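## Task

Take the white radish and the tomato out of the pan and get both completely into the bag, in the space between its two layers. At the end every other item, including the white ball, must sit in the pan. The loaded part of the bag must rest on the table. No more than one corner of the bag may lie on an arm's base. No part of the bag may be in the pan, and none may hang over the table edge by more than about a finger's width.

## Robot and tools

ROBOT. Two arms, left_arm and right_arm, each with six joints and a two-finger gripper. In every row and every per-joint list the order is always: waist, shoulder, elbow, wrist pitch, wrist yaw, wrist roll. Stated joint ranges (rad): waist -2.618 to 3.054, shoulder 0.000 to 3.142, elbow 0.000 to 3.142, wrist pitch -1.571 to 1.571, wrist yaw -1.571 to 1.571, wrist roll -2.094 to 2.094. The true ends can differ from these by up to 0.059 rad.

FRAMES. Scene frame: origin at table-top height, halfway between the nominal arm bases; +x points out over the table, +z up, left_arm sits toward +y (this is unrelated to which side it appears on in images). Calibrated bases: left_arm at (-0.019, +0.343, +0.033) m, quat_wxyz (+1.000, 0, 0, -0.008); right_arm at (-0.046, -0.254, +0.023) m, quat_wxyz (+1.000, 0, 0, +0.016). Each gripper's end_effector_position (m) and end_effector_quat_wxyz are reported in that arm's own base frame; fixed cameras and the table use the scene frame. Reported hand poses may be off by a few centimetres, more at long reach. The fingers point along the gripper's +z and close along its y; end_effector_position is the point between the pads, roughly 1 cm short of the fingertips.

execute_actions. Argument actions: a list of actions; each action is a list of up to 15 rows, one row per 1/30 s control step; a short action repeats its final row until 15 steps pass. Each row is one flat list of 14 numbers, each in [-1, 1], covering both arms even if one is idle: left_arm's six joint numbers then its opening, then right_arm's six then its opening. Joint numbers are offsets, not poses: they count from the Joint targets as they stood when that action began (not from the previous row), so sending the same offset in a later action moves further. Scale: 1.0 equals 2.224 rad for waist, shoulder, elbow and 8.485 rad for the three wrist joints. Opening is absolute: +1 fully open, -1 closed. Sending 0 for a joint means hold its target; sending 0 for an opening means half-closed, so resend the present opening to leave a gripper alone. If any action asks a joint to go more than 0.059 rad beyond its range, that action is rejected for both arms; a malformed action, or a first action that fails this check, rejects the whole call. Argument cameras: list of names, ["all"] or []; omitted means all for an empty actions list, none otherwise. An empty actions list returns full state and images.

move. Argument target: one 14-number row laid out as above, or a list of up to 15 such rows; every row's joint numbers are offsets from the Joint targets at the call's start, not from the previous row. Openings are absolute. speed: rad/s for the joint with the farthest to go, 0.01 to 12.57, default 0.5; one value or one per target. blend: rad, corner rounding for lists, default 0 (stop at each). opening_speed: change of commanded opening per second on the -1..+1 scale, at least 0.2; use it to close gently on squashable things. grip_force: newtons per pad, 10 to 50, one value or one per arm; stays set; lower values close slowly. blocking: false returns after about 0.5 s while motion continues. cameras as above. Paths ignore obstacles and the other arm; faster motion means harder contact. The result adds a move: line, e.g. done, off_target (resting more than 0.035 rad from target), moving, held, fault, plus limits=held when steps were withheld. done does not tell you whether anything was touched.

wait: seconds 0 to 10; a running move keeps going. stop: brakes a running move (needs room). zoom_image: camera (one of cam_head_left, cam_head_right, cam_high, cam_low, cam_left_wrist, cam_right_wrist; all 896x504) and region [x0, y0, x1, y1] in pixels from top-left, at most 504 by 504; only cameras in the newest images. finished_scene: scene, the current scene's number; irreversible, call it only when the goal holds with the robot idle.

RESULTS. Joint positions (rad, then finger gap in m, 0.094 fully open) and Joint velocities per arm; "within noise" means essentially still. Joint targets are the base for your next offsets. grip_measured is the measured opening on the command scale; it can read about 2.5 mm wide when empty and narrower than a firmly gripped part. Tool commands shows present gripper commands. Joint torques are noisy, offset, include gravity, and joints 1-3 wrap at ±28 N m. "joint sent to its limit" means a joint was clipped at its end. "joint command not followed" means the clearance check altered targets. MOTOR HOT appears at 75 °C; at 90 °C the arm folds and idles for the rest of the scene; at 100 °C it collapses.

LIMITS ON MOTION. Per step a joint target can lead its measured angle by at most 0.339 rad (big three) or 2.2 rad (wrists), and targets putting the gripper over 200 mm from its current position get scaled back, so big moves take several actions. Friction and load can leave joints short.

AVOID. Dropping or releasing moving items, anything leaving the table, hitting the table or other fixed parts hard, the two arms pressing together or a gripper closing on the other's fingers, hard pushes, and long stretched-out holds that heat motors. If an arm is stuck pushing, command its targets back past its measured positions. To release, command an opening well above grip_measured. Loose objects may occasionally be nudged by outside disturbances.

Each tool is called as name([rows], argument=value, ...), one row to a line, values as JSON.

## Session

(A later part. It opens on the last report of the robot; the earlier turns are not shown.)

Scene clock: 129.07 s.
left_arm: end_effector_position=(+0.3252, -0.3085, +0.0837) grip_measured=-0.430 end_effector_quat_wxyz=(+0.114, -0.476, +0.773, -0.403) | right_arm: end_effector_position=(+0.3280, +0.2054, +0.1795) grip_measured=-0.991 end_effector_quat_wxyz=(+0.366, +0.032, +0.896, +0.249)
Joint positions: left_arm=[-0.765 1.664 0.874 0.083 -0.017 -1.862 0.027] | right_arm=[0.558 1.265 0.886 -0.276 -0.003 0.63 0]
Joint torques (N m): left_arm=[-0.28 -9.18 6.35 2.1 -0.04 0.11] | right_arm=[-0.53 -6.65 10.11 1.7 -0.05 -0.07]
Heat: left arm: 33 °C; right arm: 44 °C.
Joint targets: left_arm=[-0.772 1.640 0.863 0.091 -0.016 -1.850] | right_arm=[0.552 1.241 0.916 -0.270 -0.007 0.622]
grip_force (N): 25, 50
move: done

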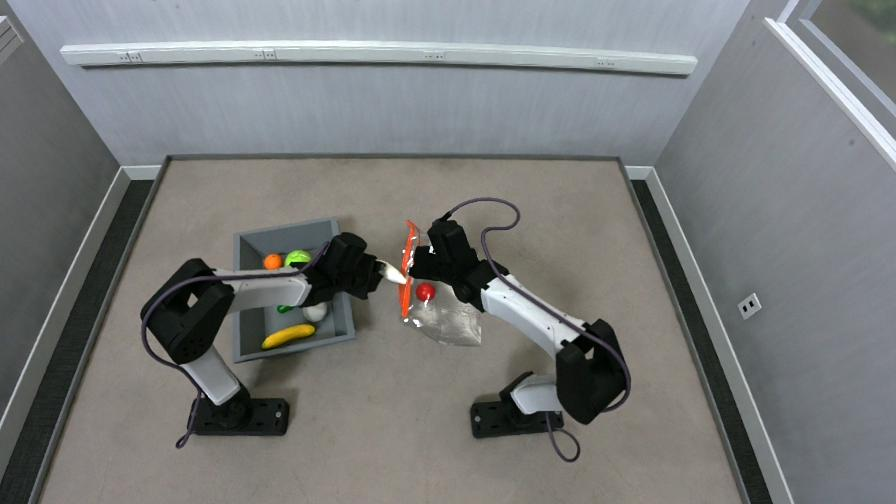

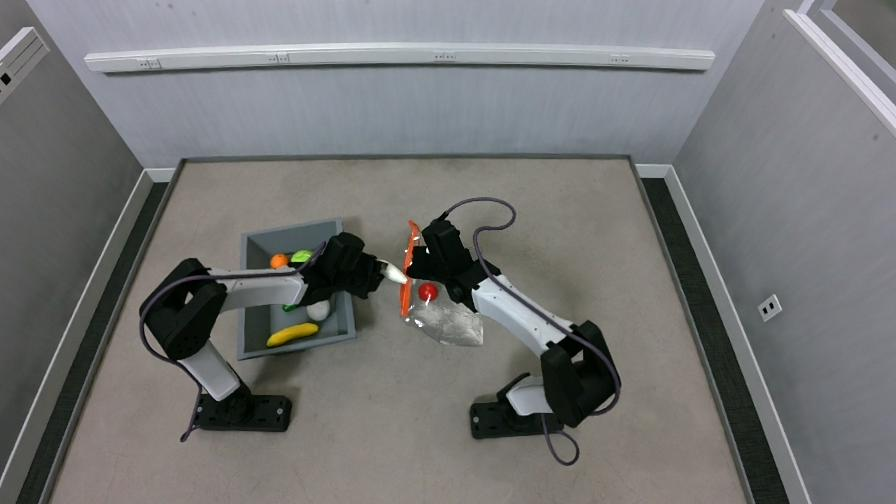

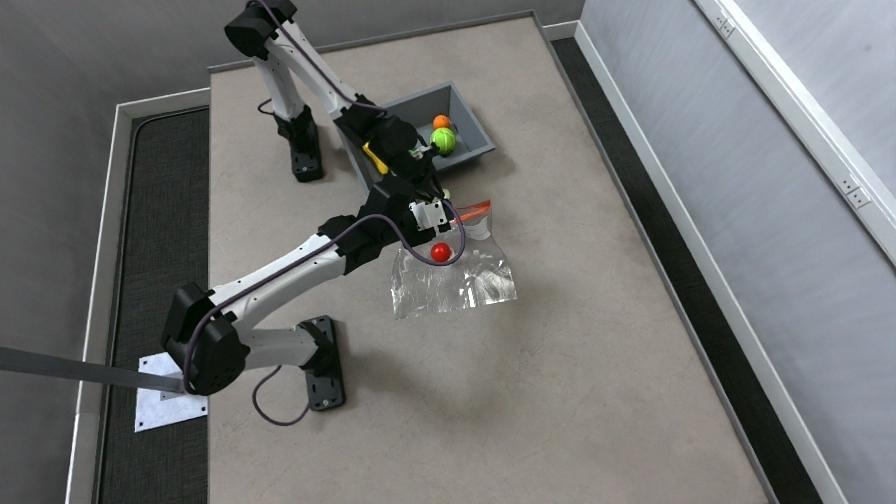

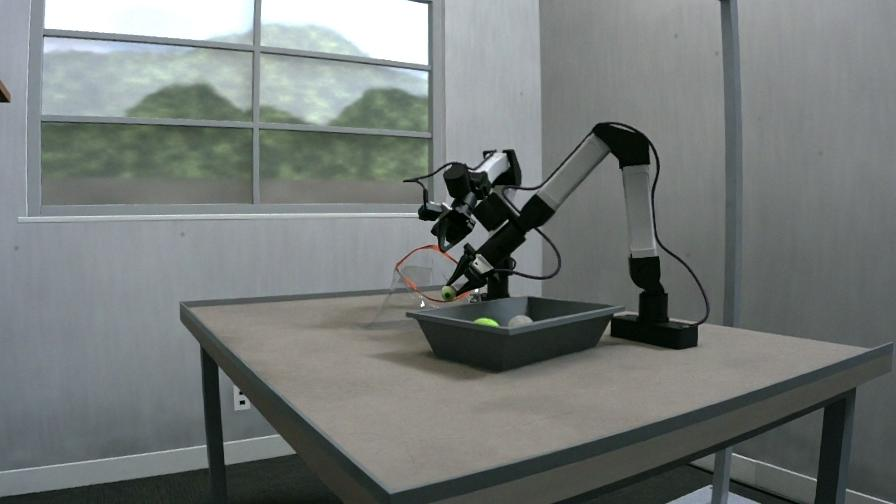

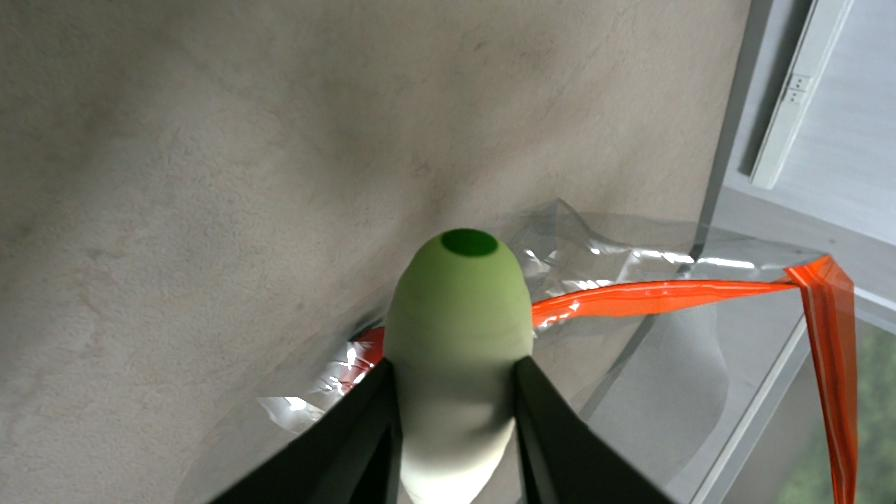

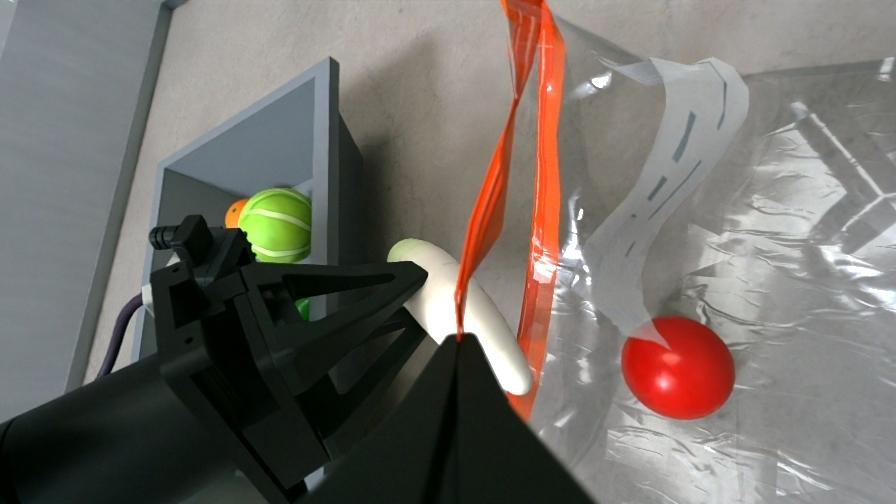

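move([
  [-0.0396,0.1362,0.0728,0.0164,0,0,-0.45, 0,0,0,0, 0, 0, -1],
  [-0.0652,0.1974,0.1219,0.0196,0,0,-0.45, 0,0,0,0, 0, 0, -1],
], speed=0.2, blend=[0.05,0], cameras=["all"])

Scene clock: 131.83 s.
left_arm: end_effector_position=(+0.3338, -0.4020, +0.0471) grip_measured=-0.438 end_effector_quat_wxyz=(+0.095, -0.424, +0.788, -0.435) | right_arm: end_effector_position=(+0.3280, +0.2054, +0.1794) grip_measured=-0.991 end_effector_quat_wxyz=(+0.366, +0.032, +0.896, +0.249)
Joint positions: left_arm=[-0.883 1.992 1.076 0.269 -0.017 -1.862 0.026] | right_arm=[0.558 1.265 0.886 -0.277 -0.003 0.63 0]
Joint torques (N m): left_arm=[0.24 -10.02 6.83 2 -0.05 0.01] | right_arm=[-0.53 -6.64 10.11 1.7 -0.04 -0.08]
Heat: left arm: 33 °C; right arm: 44 °C.
Joint targets: left_arm=[-0.883 1.990 1.074 0.260 -0.017 -1.862] | right_arm=[0.552 1.241 0.916 -0.270 -0.007 0.622]
grip_force (N): 25, 50
move: held (left_arm; a check stopped the path); path passed 1 of 2 targets; limits=held; left_arm: the shoulder is farthest, 0.087 rad from its target
joint command not followed: on one or more control steps a check withheld the commanded joint targets of the left arm, and it was not sent them on those steps.
cause: the commanded joint targets, or the way to them, would bring a part of the robot too close to another arm (this arm's wrist (the part past the wrist pitch) and the right arm's fingers, at the place that arm is still heading or pushing toward).

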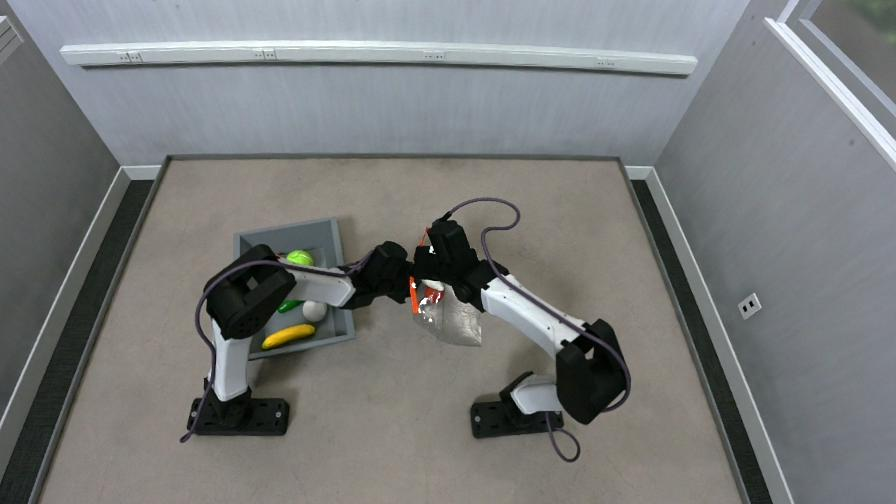

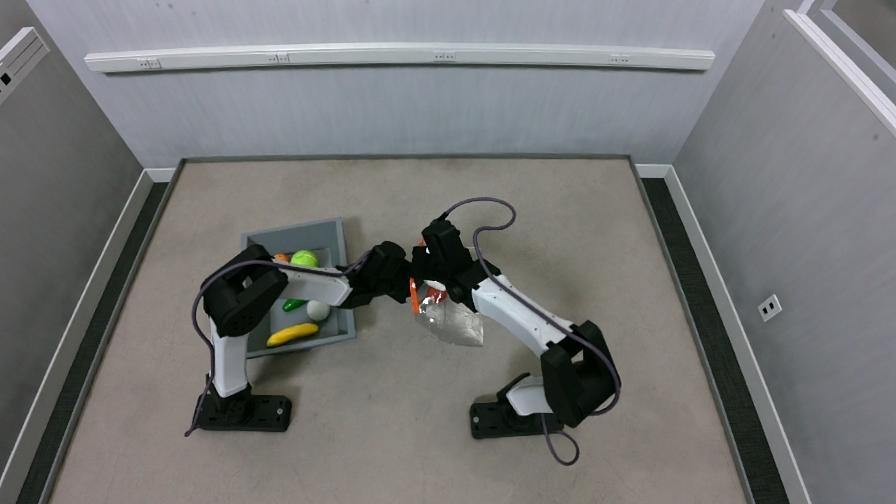

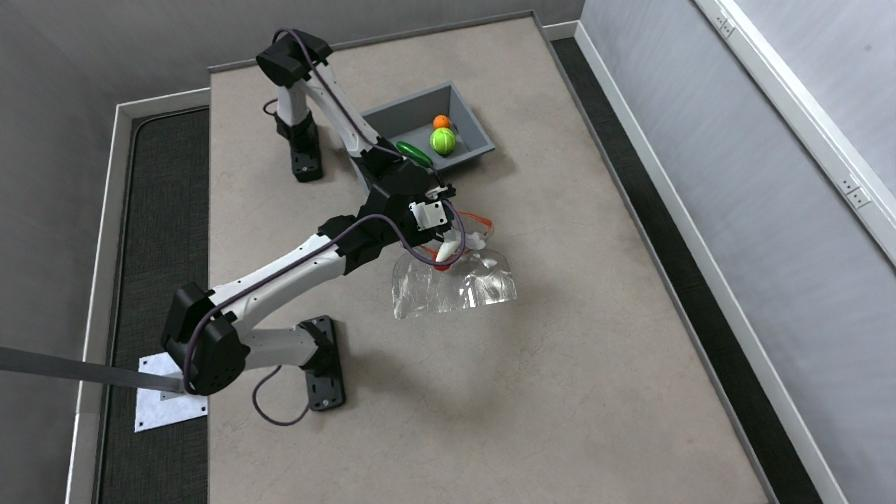

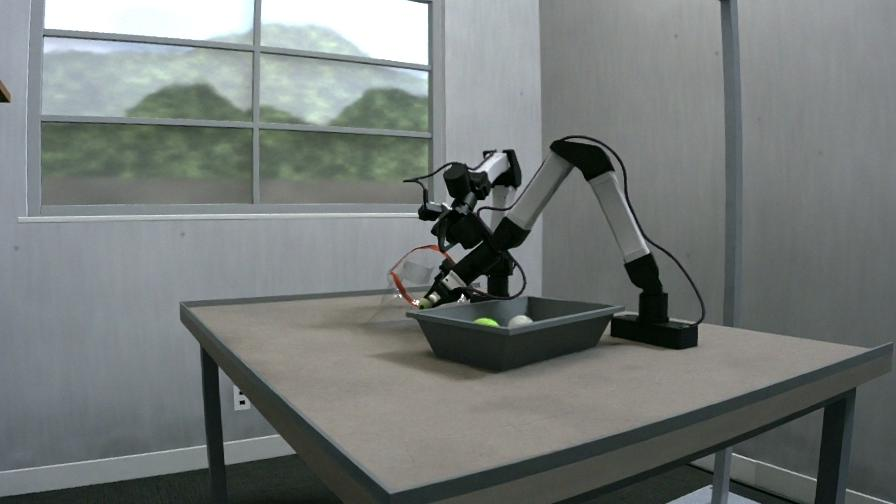

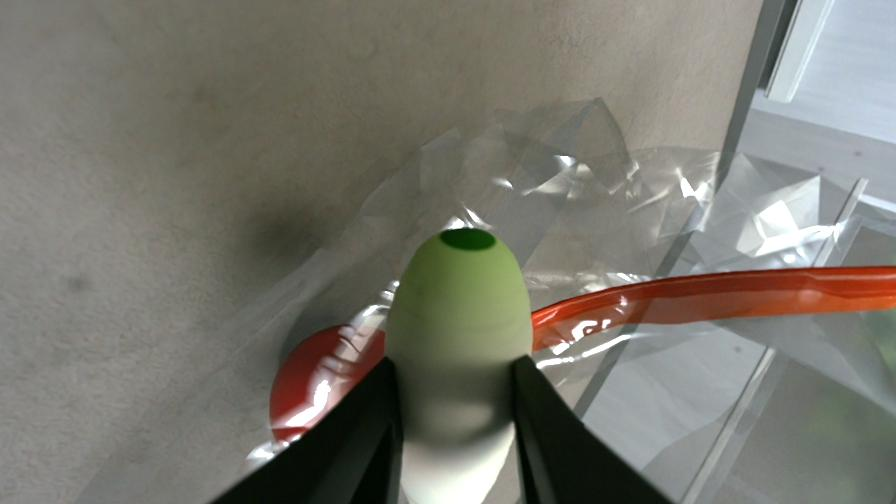

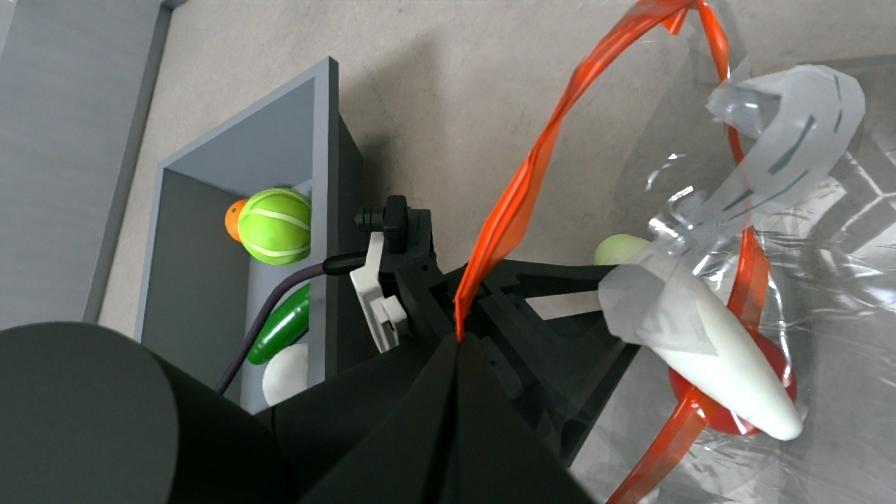

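move([
  [0.0256,-0.0612,-0.0491,-0.0032,0,0,-0.45, 0,0,0,0, 0, 0, -1],
  [0.05,-0.16,-0.09,-0.018,0,0,-0.45, 0,0,0,0, 0, 0, -1],
], speed=0.3, blend=[0.05,0], cameras=["cam_head_right","cam_low","cam_high","cam_left_wrist","cam_right_wrist"])

Scene clock: 134.33 s.
left_arm: end_effector_position=(+0.3288, -0.3190, +0.1000) grip_measured=-0.441 end_effector_quat_wxyz=(+0.118, -0.466, +0.764, -0.430) | right_arm: end_effector_position=(+0.3280, +0.2054, +0.1794) grip_measured=-0.991 end_effector_quat_wxyz=(+0.366, +0.032, +0.896, +0.249)
Joint positions: left_arm=[-0.777 1.656 0.887 0.122 -0.017 -1.862 0.026] | right_arm=[0.558 1.265 0.886 -0.277 -0.003 0.63 0]
Joint torques (N m): left_arm=[0.61 -9.11 6.26 1.94 -0.05 0.01] | right_arm=[-0.53 -6.65 10.11 1.7 -0.04 -0.08]
Heat: left arm: 34 °C; right arm: 43 °C.
Joint targets: left_arm=[-0.771 1.634 0.874 0.107 -0.017 -1.862] | right_arm=[0.552 1.241 0.916 -0.270 -0.007 0.622]
grip_force (N): 25, 50
move: done
Images, in order (width x height): cam_head_right 896x504, cam_high 896x504, cam_low 896x504, cam_left_wrist 896x504, cam_right_wrist 896x504.

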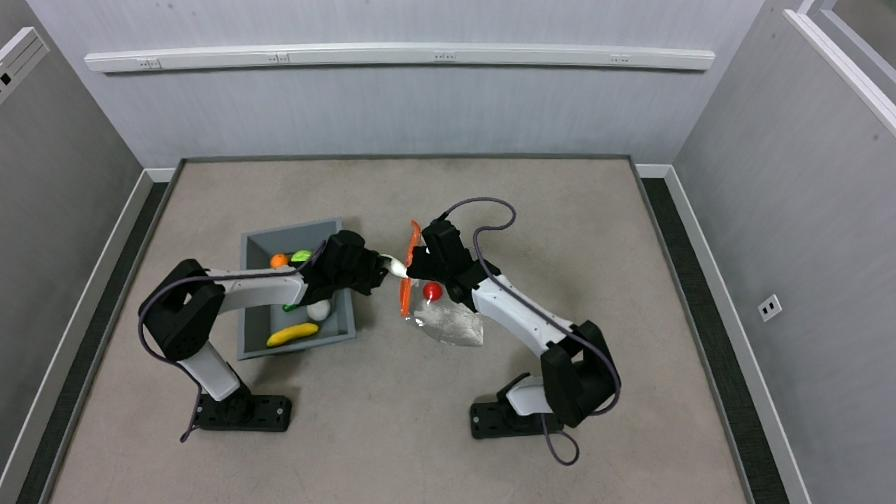

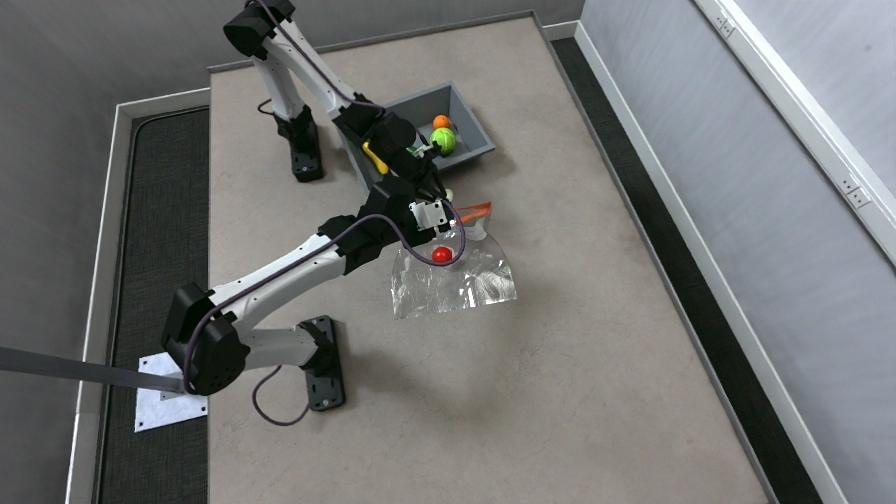

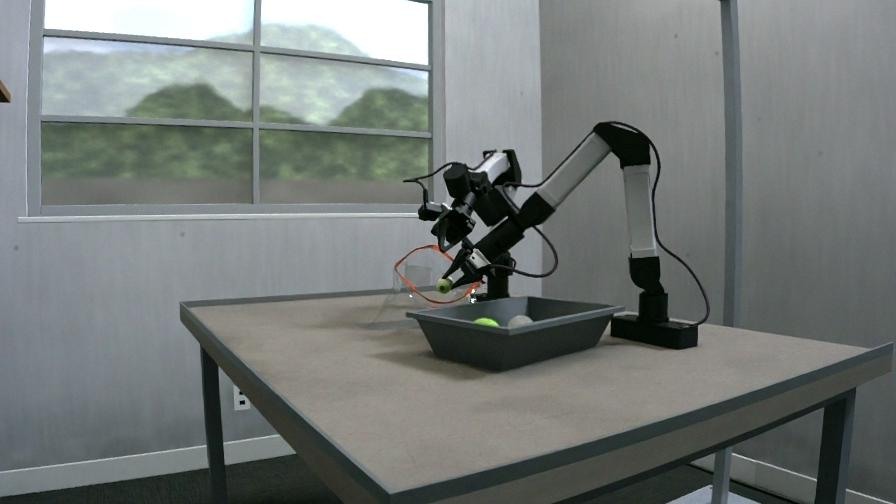

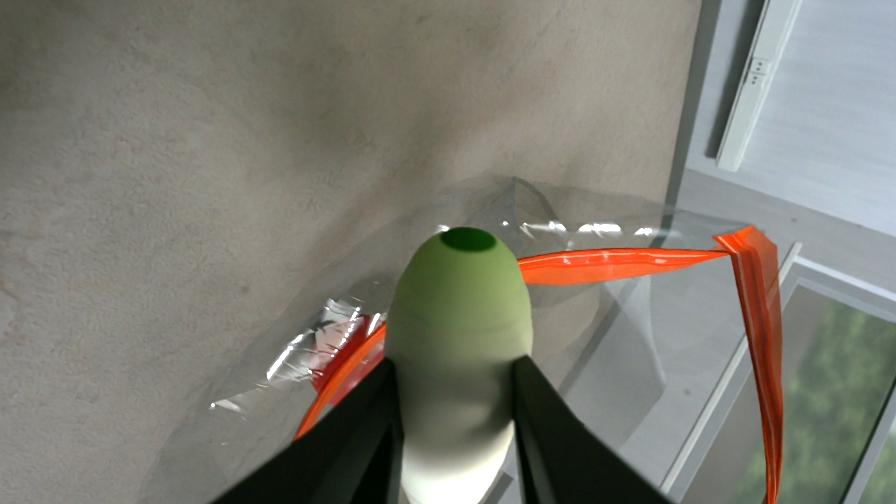

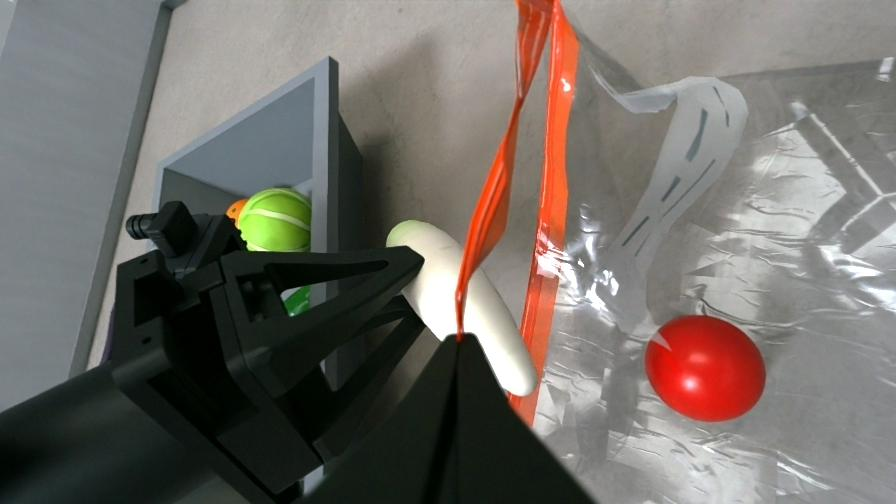

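move([
  [0,0,0,0,0,0,-0.45, -0.0166,-0.0189,0.0256,0.0008, 0, 0, -1],
  [-0.0621,0.114,0.114,0,0,-0.0153,-0.45, -0.0166,-0.0189,0.0256,0.0008, 0, 0, -1],
], speed=0.2, cameras=["cam_head_right","cam_low","cam_high","cam_left_wrist","cam_right_wrist"])

Scene clock: 138.40 s.
left_arm: end_effector_position=(+0.3198, -0.4020, +0.0899) grip_measured=-0.441 end_effector_quat_wxyz=(+0.065, -0.461, +0.767, -0.441) | right_arm: end_effector_position=(+0.3399, +0.1957, +0.2209) grip_measured=-0.991 end_effector_quat_wxyz=(+0.407, +0.047, +0.873, +0.265)
Joint positions: left_arm=[-0.904 1.869 1.104 0.118 -0.017 -1.979 0.026] | right_arm=[0.521 1.221 0.943 -0.279 -0.003 0.63 0]
Joint torques (N m): left_arm=[-0.2 -7.88 9.91 1.96 -0.04 -0.13] | right_arm=[-0.53 -6.27 10.24 1.88 -0.05 -0.08]
Heat: left arm: 33 °C; right arm: 42 °C.
Joint targets: left_arm=[-0.910 1.888 1.127 0.107 -0.017 -1.992] | right_arm=[0.516 1.199 0.973 -0.263 -0.007 0.622]
grip_force (N): 25, 50
move: done
Images, in order (width x height): cam_head_right 896x504, cam_high 896x504, cam_low 896x504, cam_left_wrist 896x504, cam_right_wrist 896x504.

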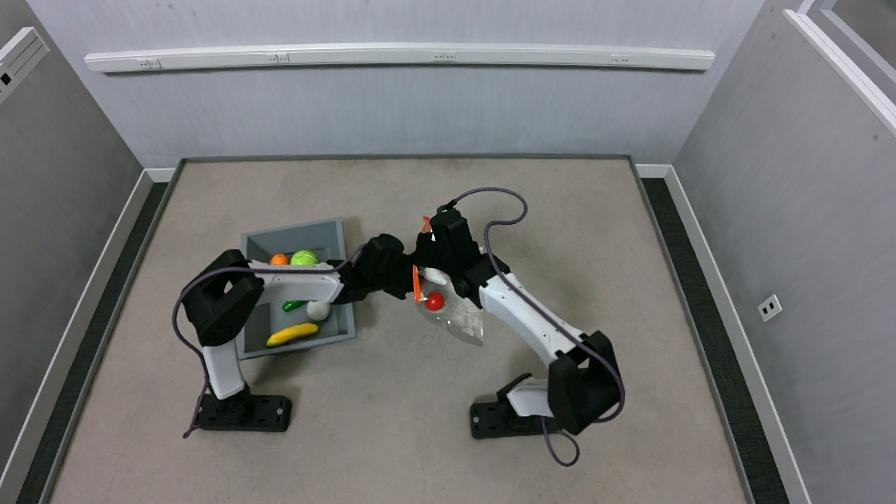

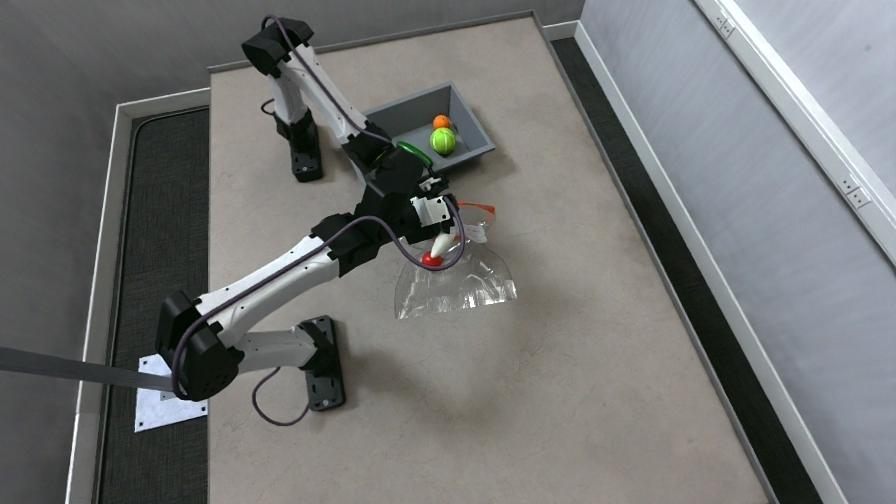

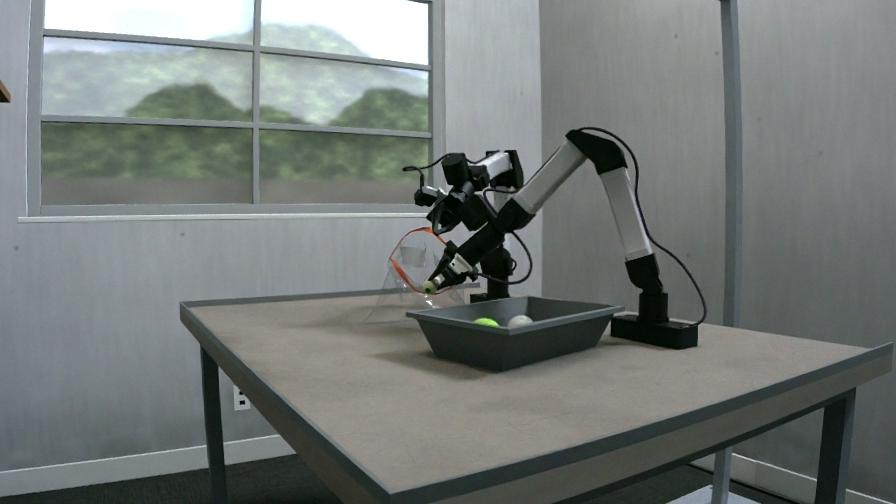

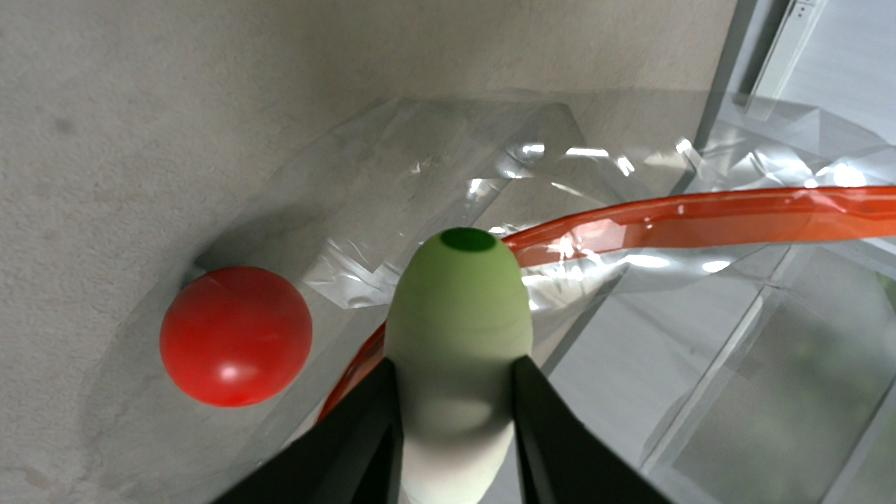

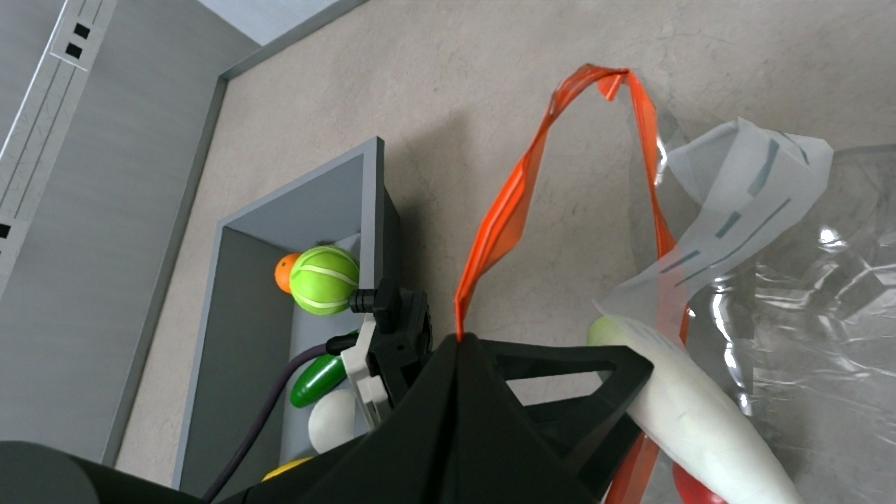

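move(target=[-0.0198,0.04,0.0589,-0.0053,0,-0.004,-0.45, 0,0,0,0, 0, 0, -1], speed=0.15, cameras=["cam_low","cam_high","cam_left_wrist","cam_right_wrist"])

Scene clock: 139.20 s.
left_arm: end_effector_position=(+0.3205, -0.4076, +0.0917) grip_measured=-0.441 end_effector_quat_wxyz=(+0.063, -0.460, +0.767, -0.444) | right_arm: end_effector_position=(+0.3399, +0.1957, +0.2209) grip_measured=-0.991 end_effector_quat_wxyz=(+0.407, +0.047, +0.873, +0.265)
Joint positions: left_arm=[-0.91 1.881 1.123 0.116 -0.017 -1.983 0.026] | right_arm=[0.521 1.221 0.943 -0.279 -0.003 0.63 0]
Joint torques (N m): left_arm=[0.23 -9.54 7.46 2.07 -0.05 0.01] | right_arm=[-0.51 -6.3 10.24 1.88 -0.04 -0.08]
Heat: left arm: 33 °C; right arm: 42 °C.
Joint targets: left_arm=[-0.910 1.880 1.122 0.114 -0.017 -1.983] | right_arm=[0.516 1.199 0.973 -0.263 -0.007 0.622]
grip_force (N): 25, 50
move: held (left_arm; a check stopped the path); limits=held; left_arm: the elbow is farthest, 0.135 rad from its target
joint command not followed: on one or more control steps a check withheld the commanded joint targets of the left arm, and it was not sent them on those steps.
cause: the commanded joint targets, or the way to them, would bring a part of the robot too close to another arm (this arm's wrist (the part past the wrist pitch) and the right arm's fingers, along the way the arms are being sent, or toward where that arm still pushes).
Images, in order (width x height): cam_high 896x504, cam_low 896x504, cam_left_wrist 896x504, cam_right_wrist 896x504.

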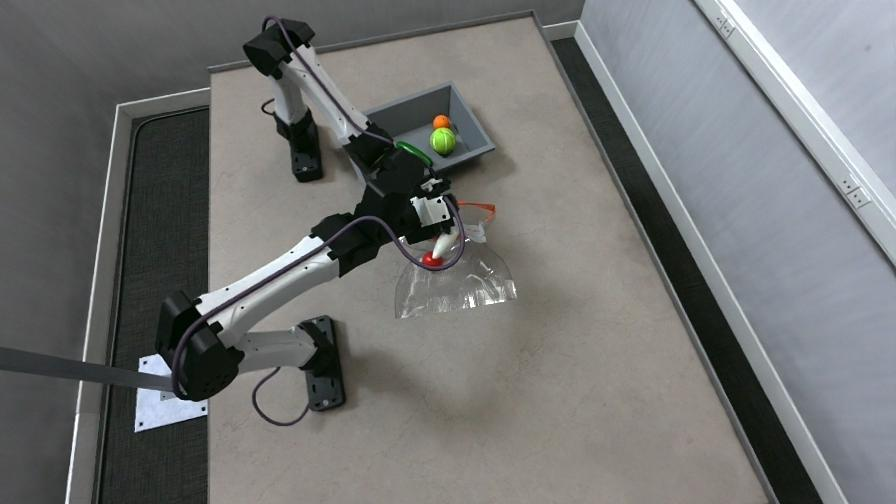

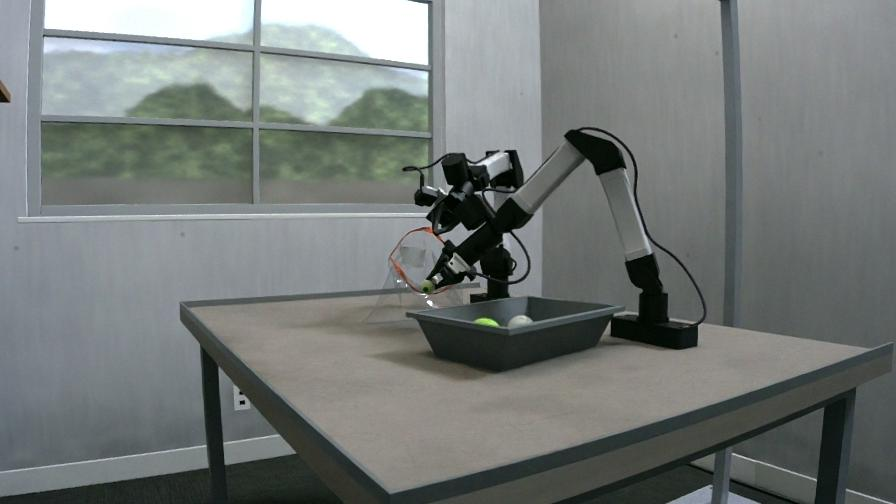

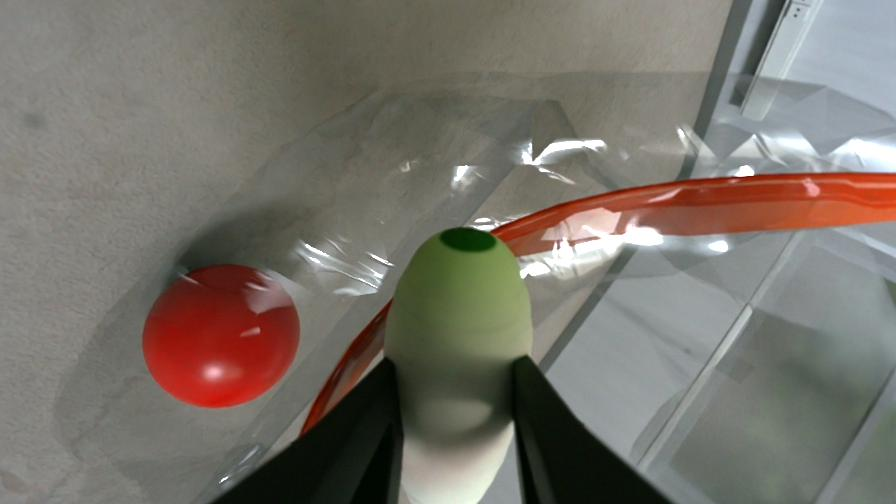

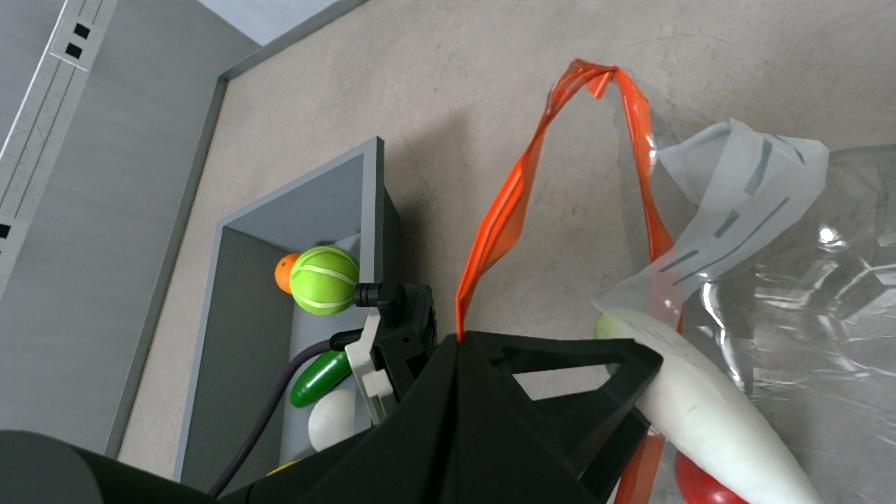

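move(target=[0,0,0,0,0,0,-0.45, -0.0301,0.1196,0.0683,0.0157, 0, 0, -1], speed=0.2, cameras=["cam_low","cam_high","cam_left_wrist","cam_right_wrist"])

Scene clock: 140.27 s.
left_arm: end_effector_position=(+0.3205, -0.4076, +0.0917) grip_measured=-0.441 end_effector_quat_wxyz=(+0.063, -0.460, +0.767, -0.444) | right_arm: end_effector_position=(+0.3436, +0.1938, +0.2259) grip_measured=-0.991 end_effector_quat_wxyz=(+0.411, +0.051, +0.871, +0.265)
Joint positions: left_arm=[-0.91 1.881 1.123 0.116 -0.017 -1.983 0.026] | right_arm=[0.512 1.226 0.96 -0.283 -0.003 0.63 0]
Joint torques (N m): left_arm=[0.25 -9.5 7.49 2.08 -0.05 0] | right_arm=[0.06 -4.41 7.34 1.82 -0.01 0]
Heat: left arm: 34 °C; right arm: 42 °C.
Joint targets: left_arm=[-0.910 1.880 1.122 0.114 -0.017 -1.983] | right_arm=[0.513 1.225 0.959 -0.276 -0.003 0.630]
grip_force (N): 25, 50
move: held (right_arm; a check stopped the path); limits=held; right_arm: the shoulder is farthest, 0.239 rad from its target
joint command not followed: on one or more control steps a check withheld the commanded joint targets of the right arm, and it was not sent them on those steps.
cause: the commanded joint targets, or the way to them, would bring a part of the robot too close to another arm (this arm's fingers and the left arm's wrist (the part past the wrist pitch), 8 mm apart when this arm was first held).
Images, in order (width x height): cam_high 896x504, cam_low 896x504, cam_left_wrist 896x504, cam_right_wrist 896x504.

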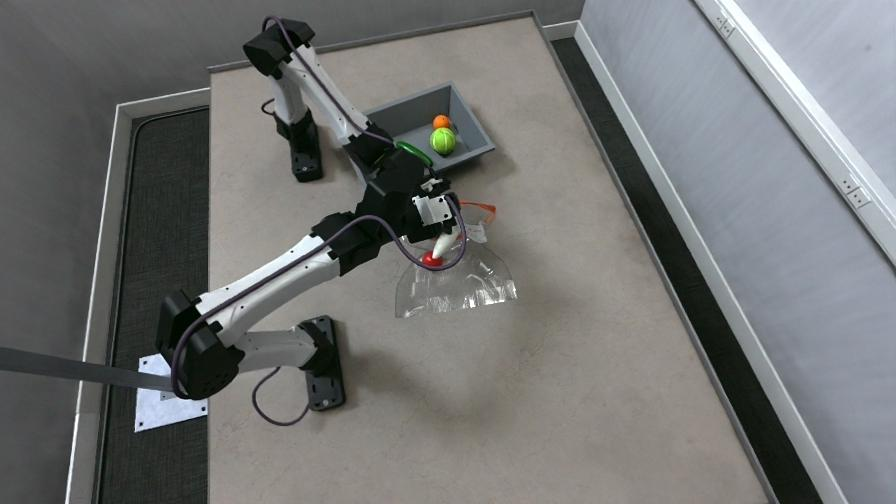

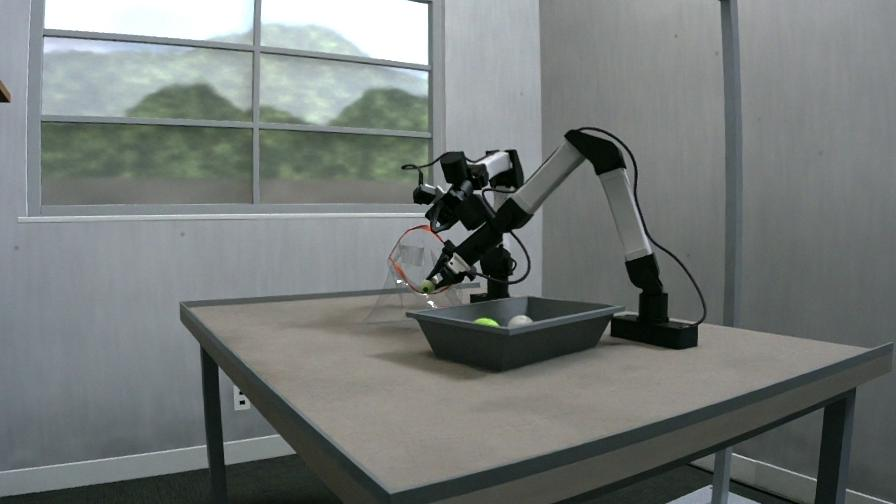

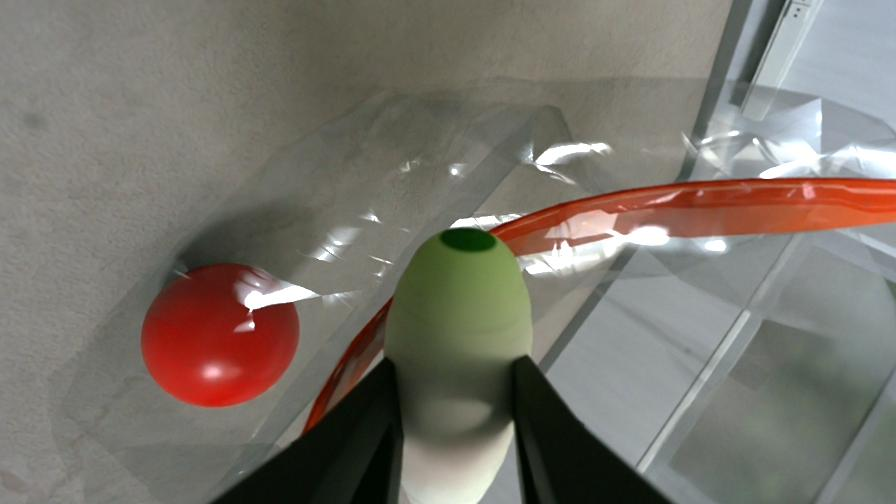

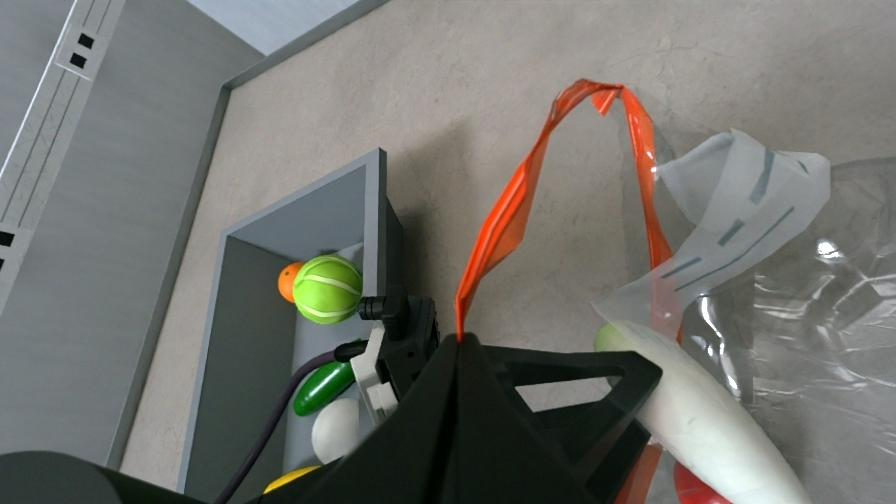

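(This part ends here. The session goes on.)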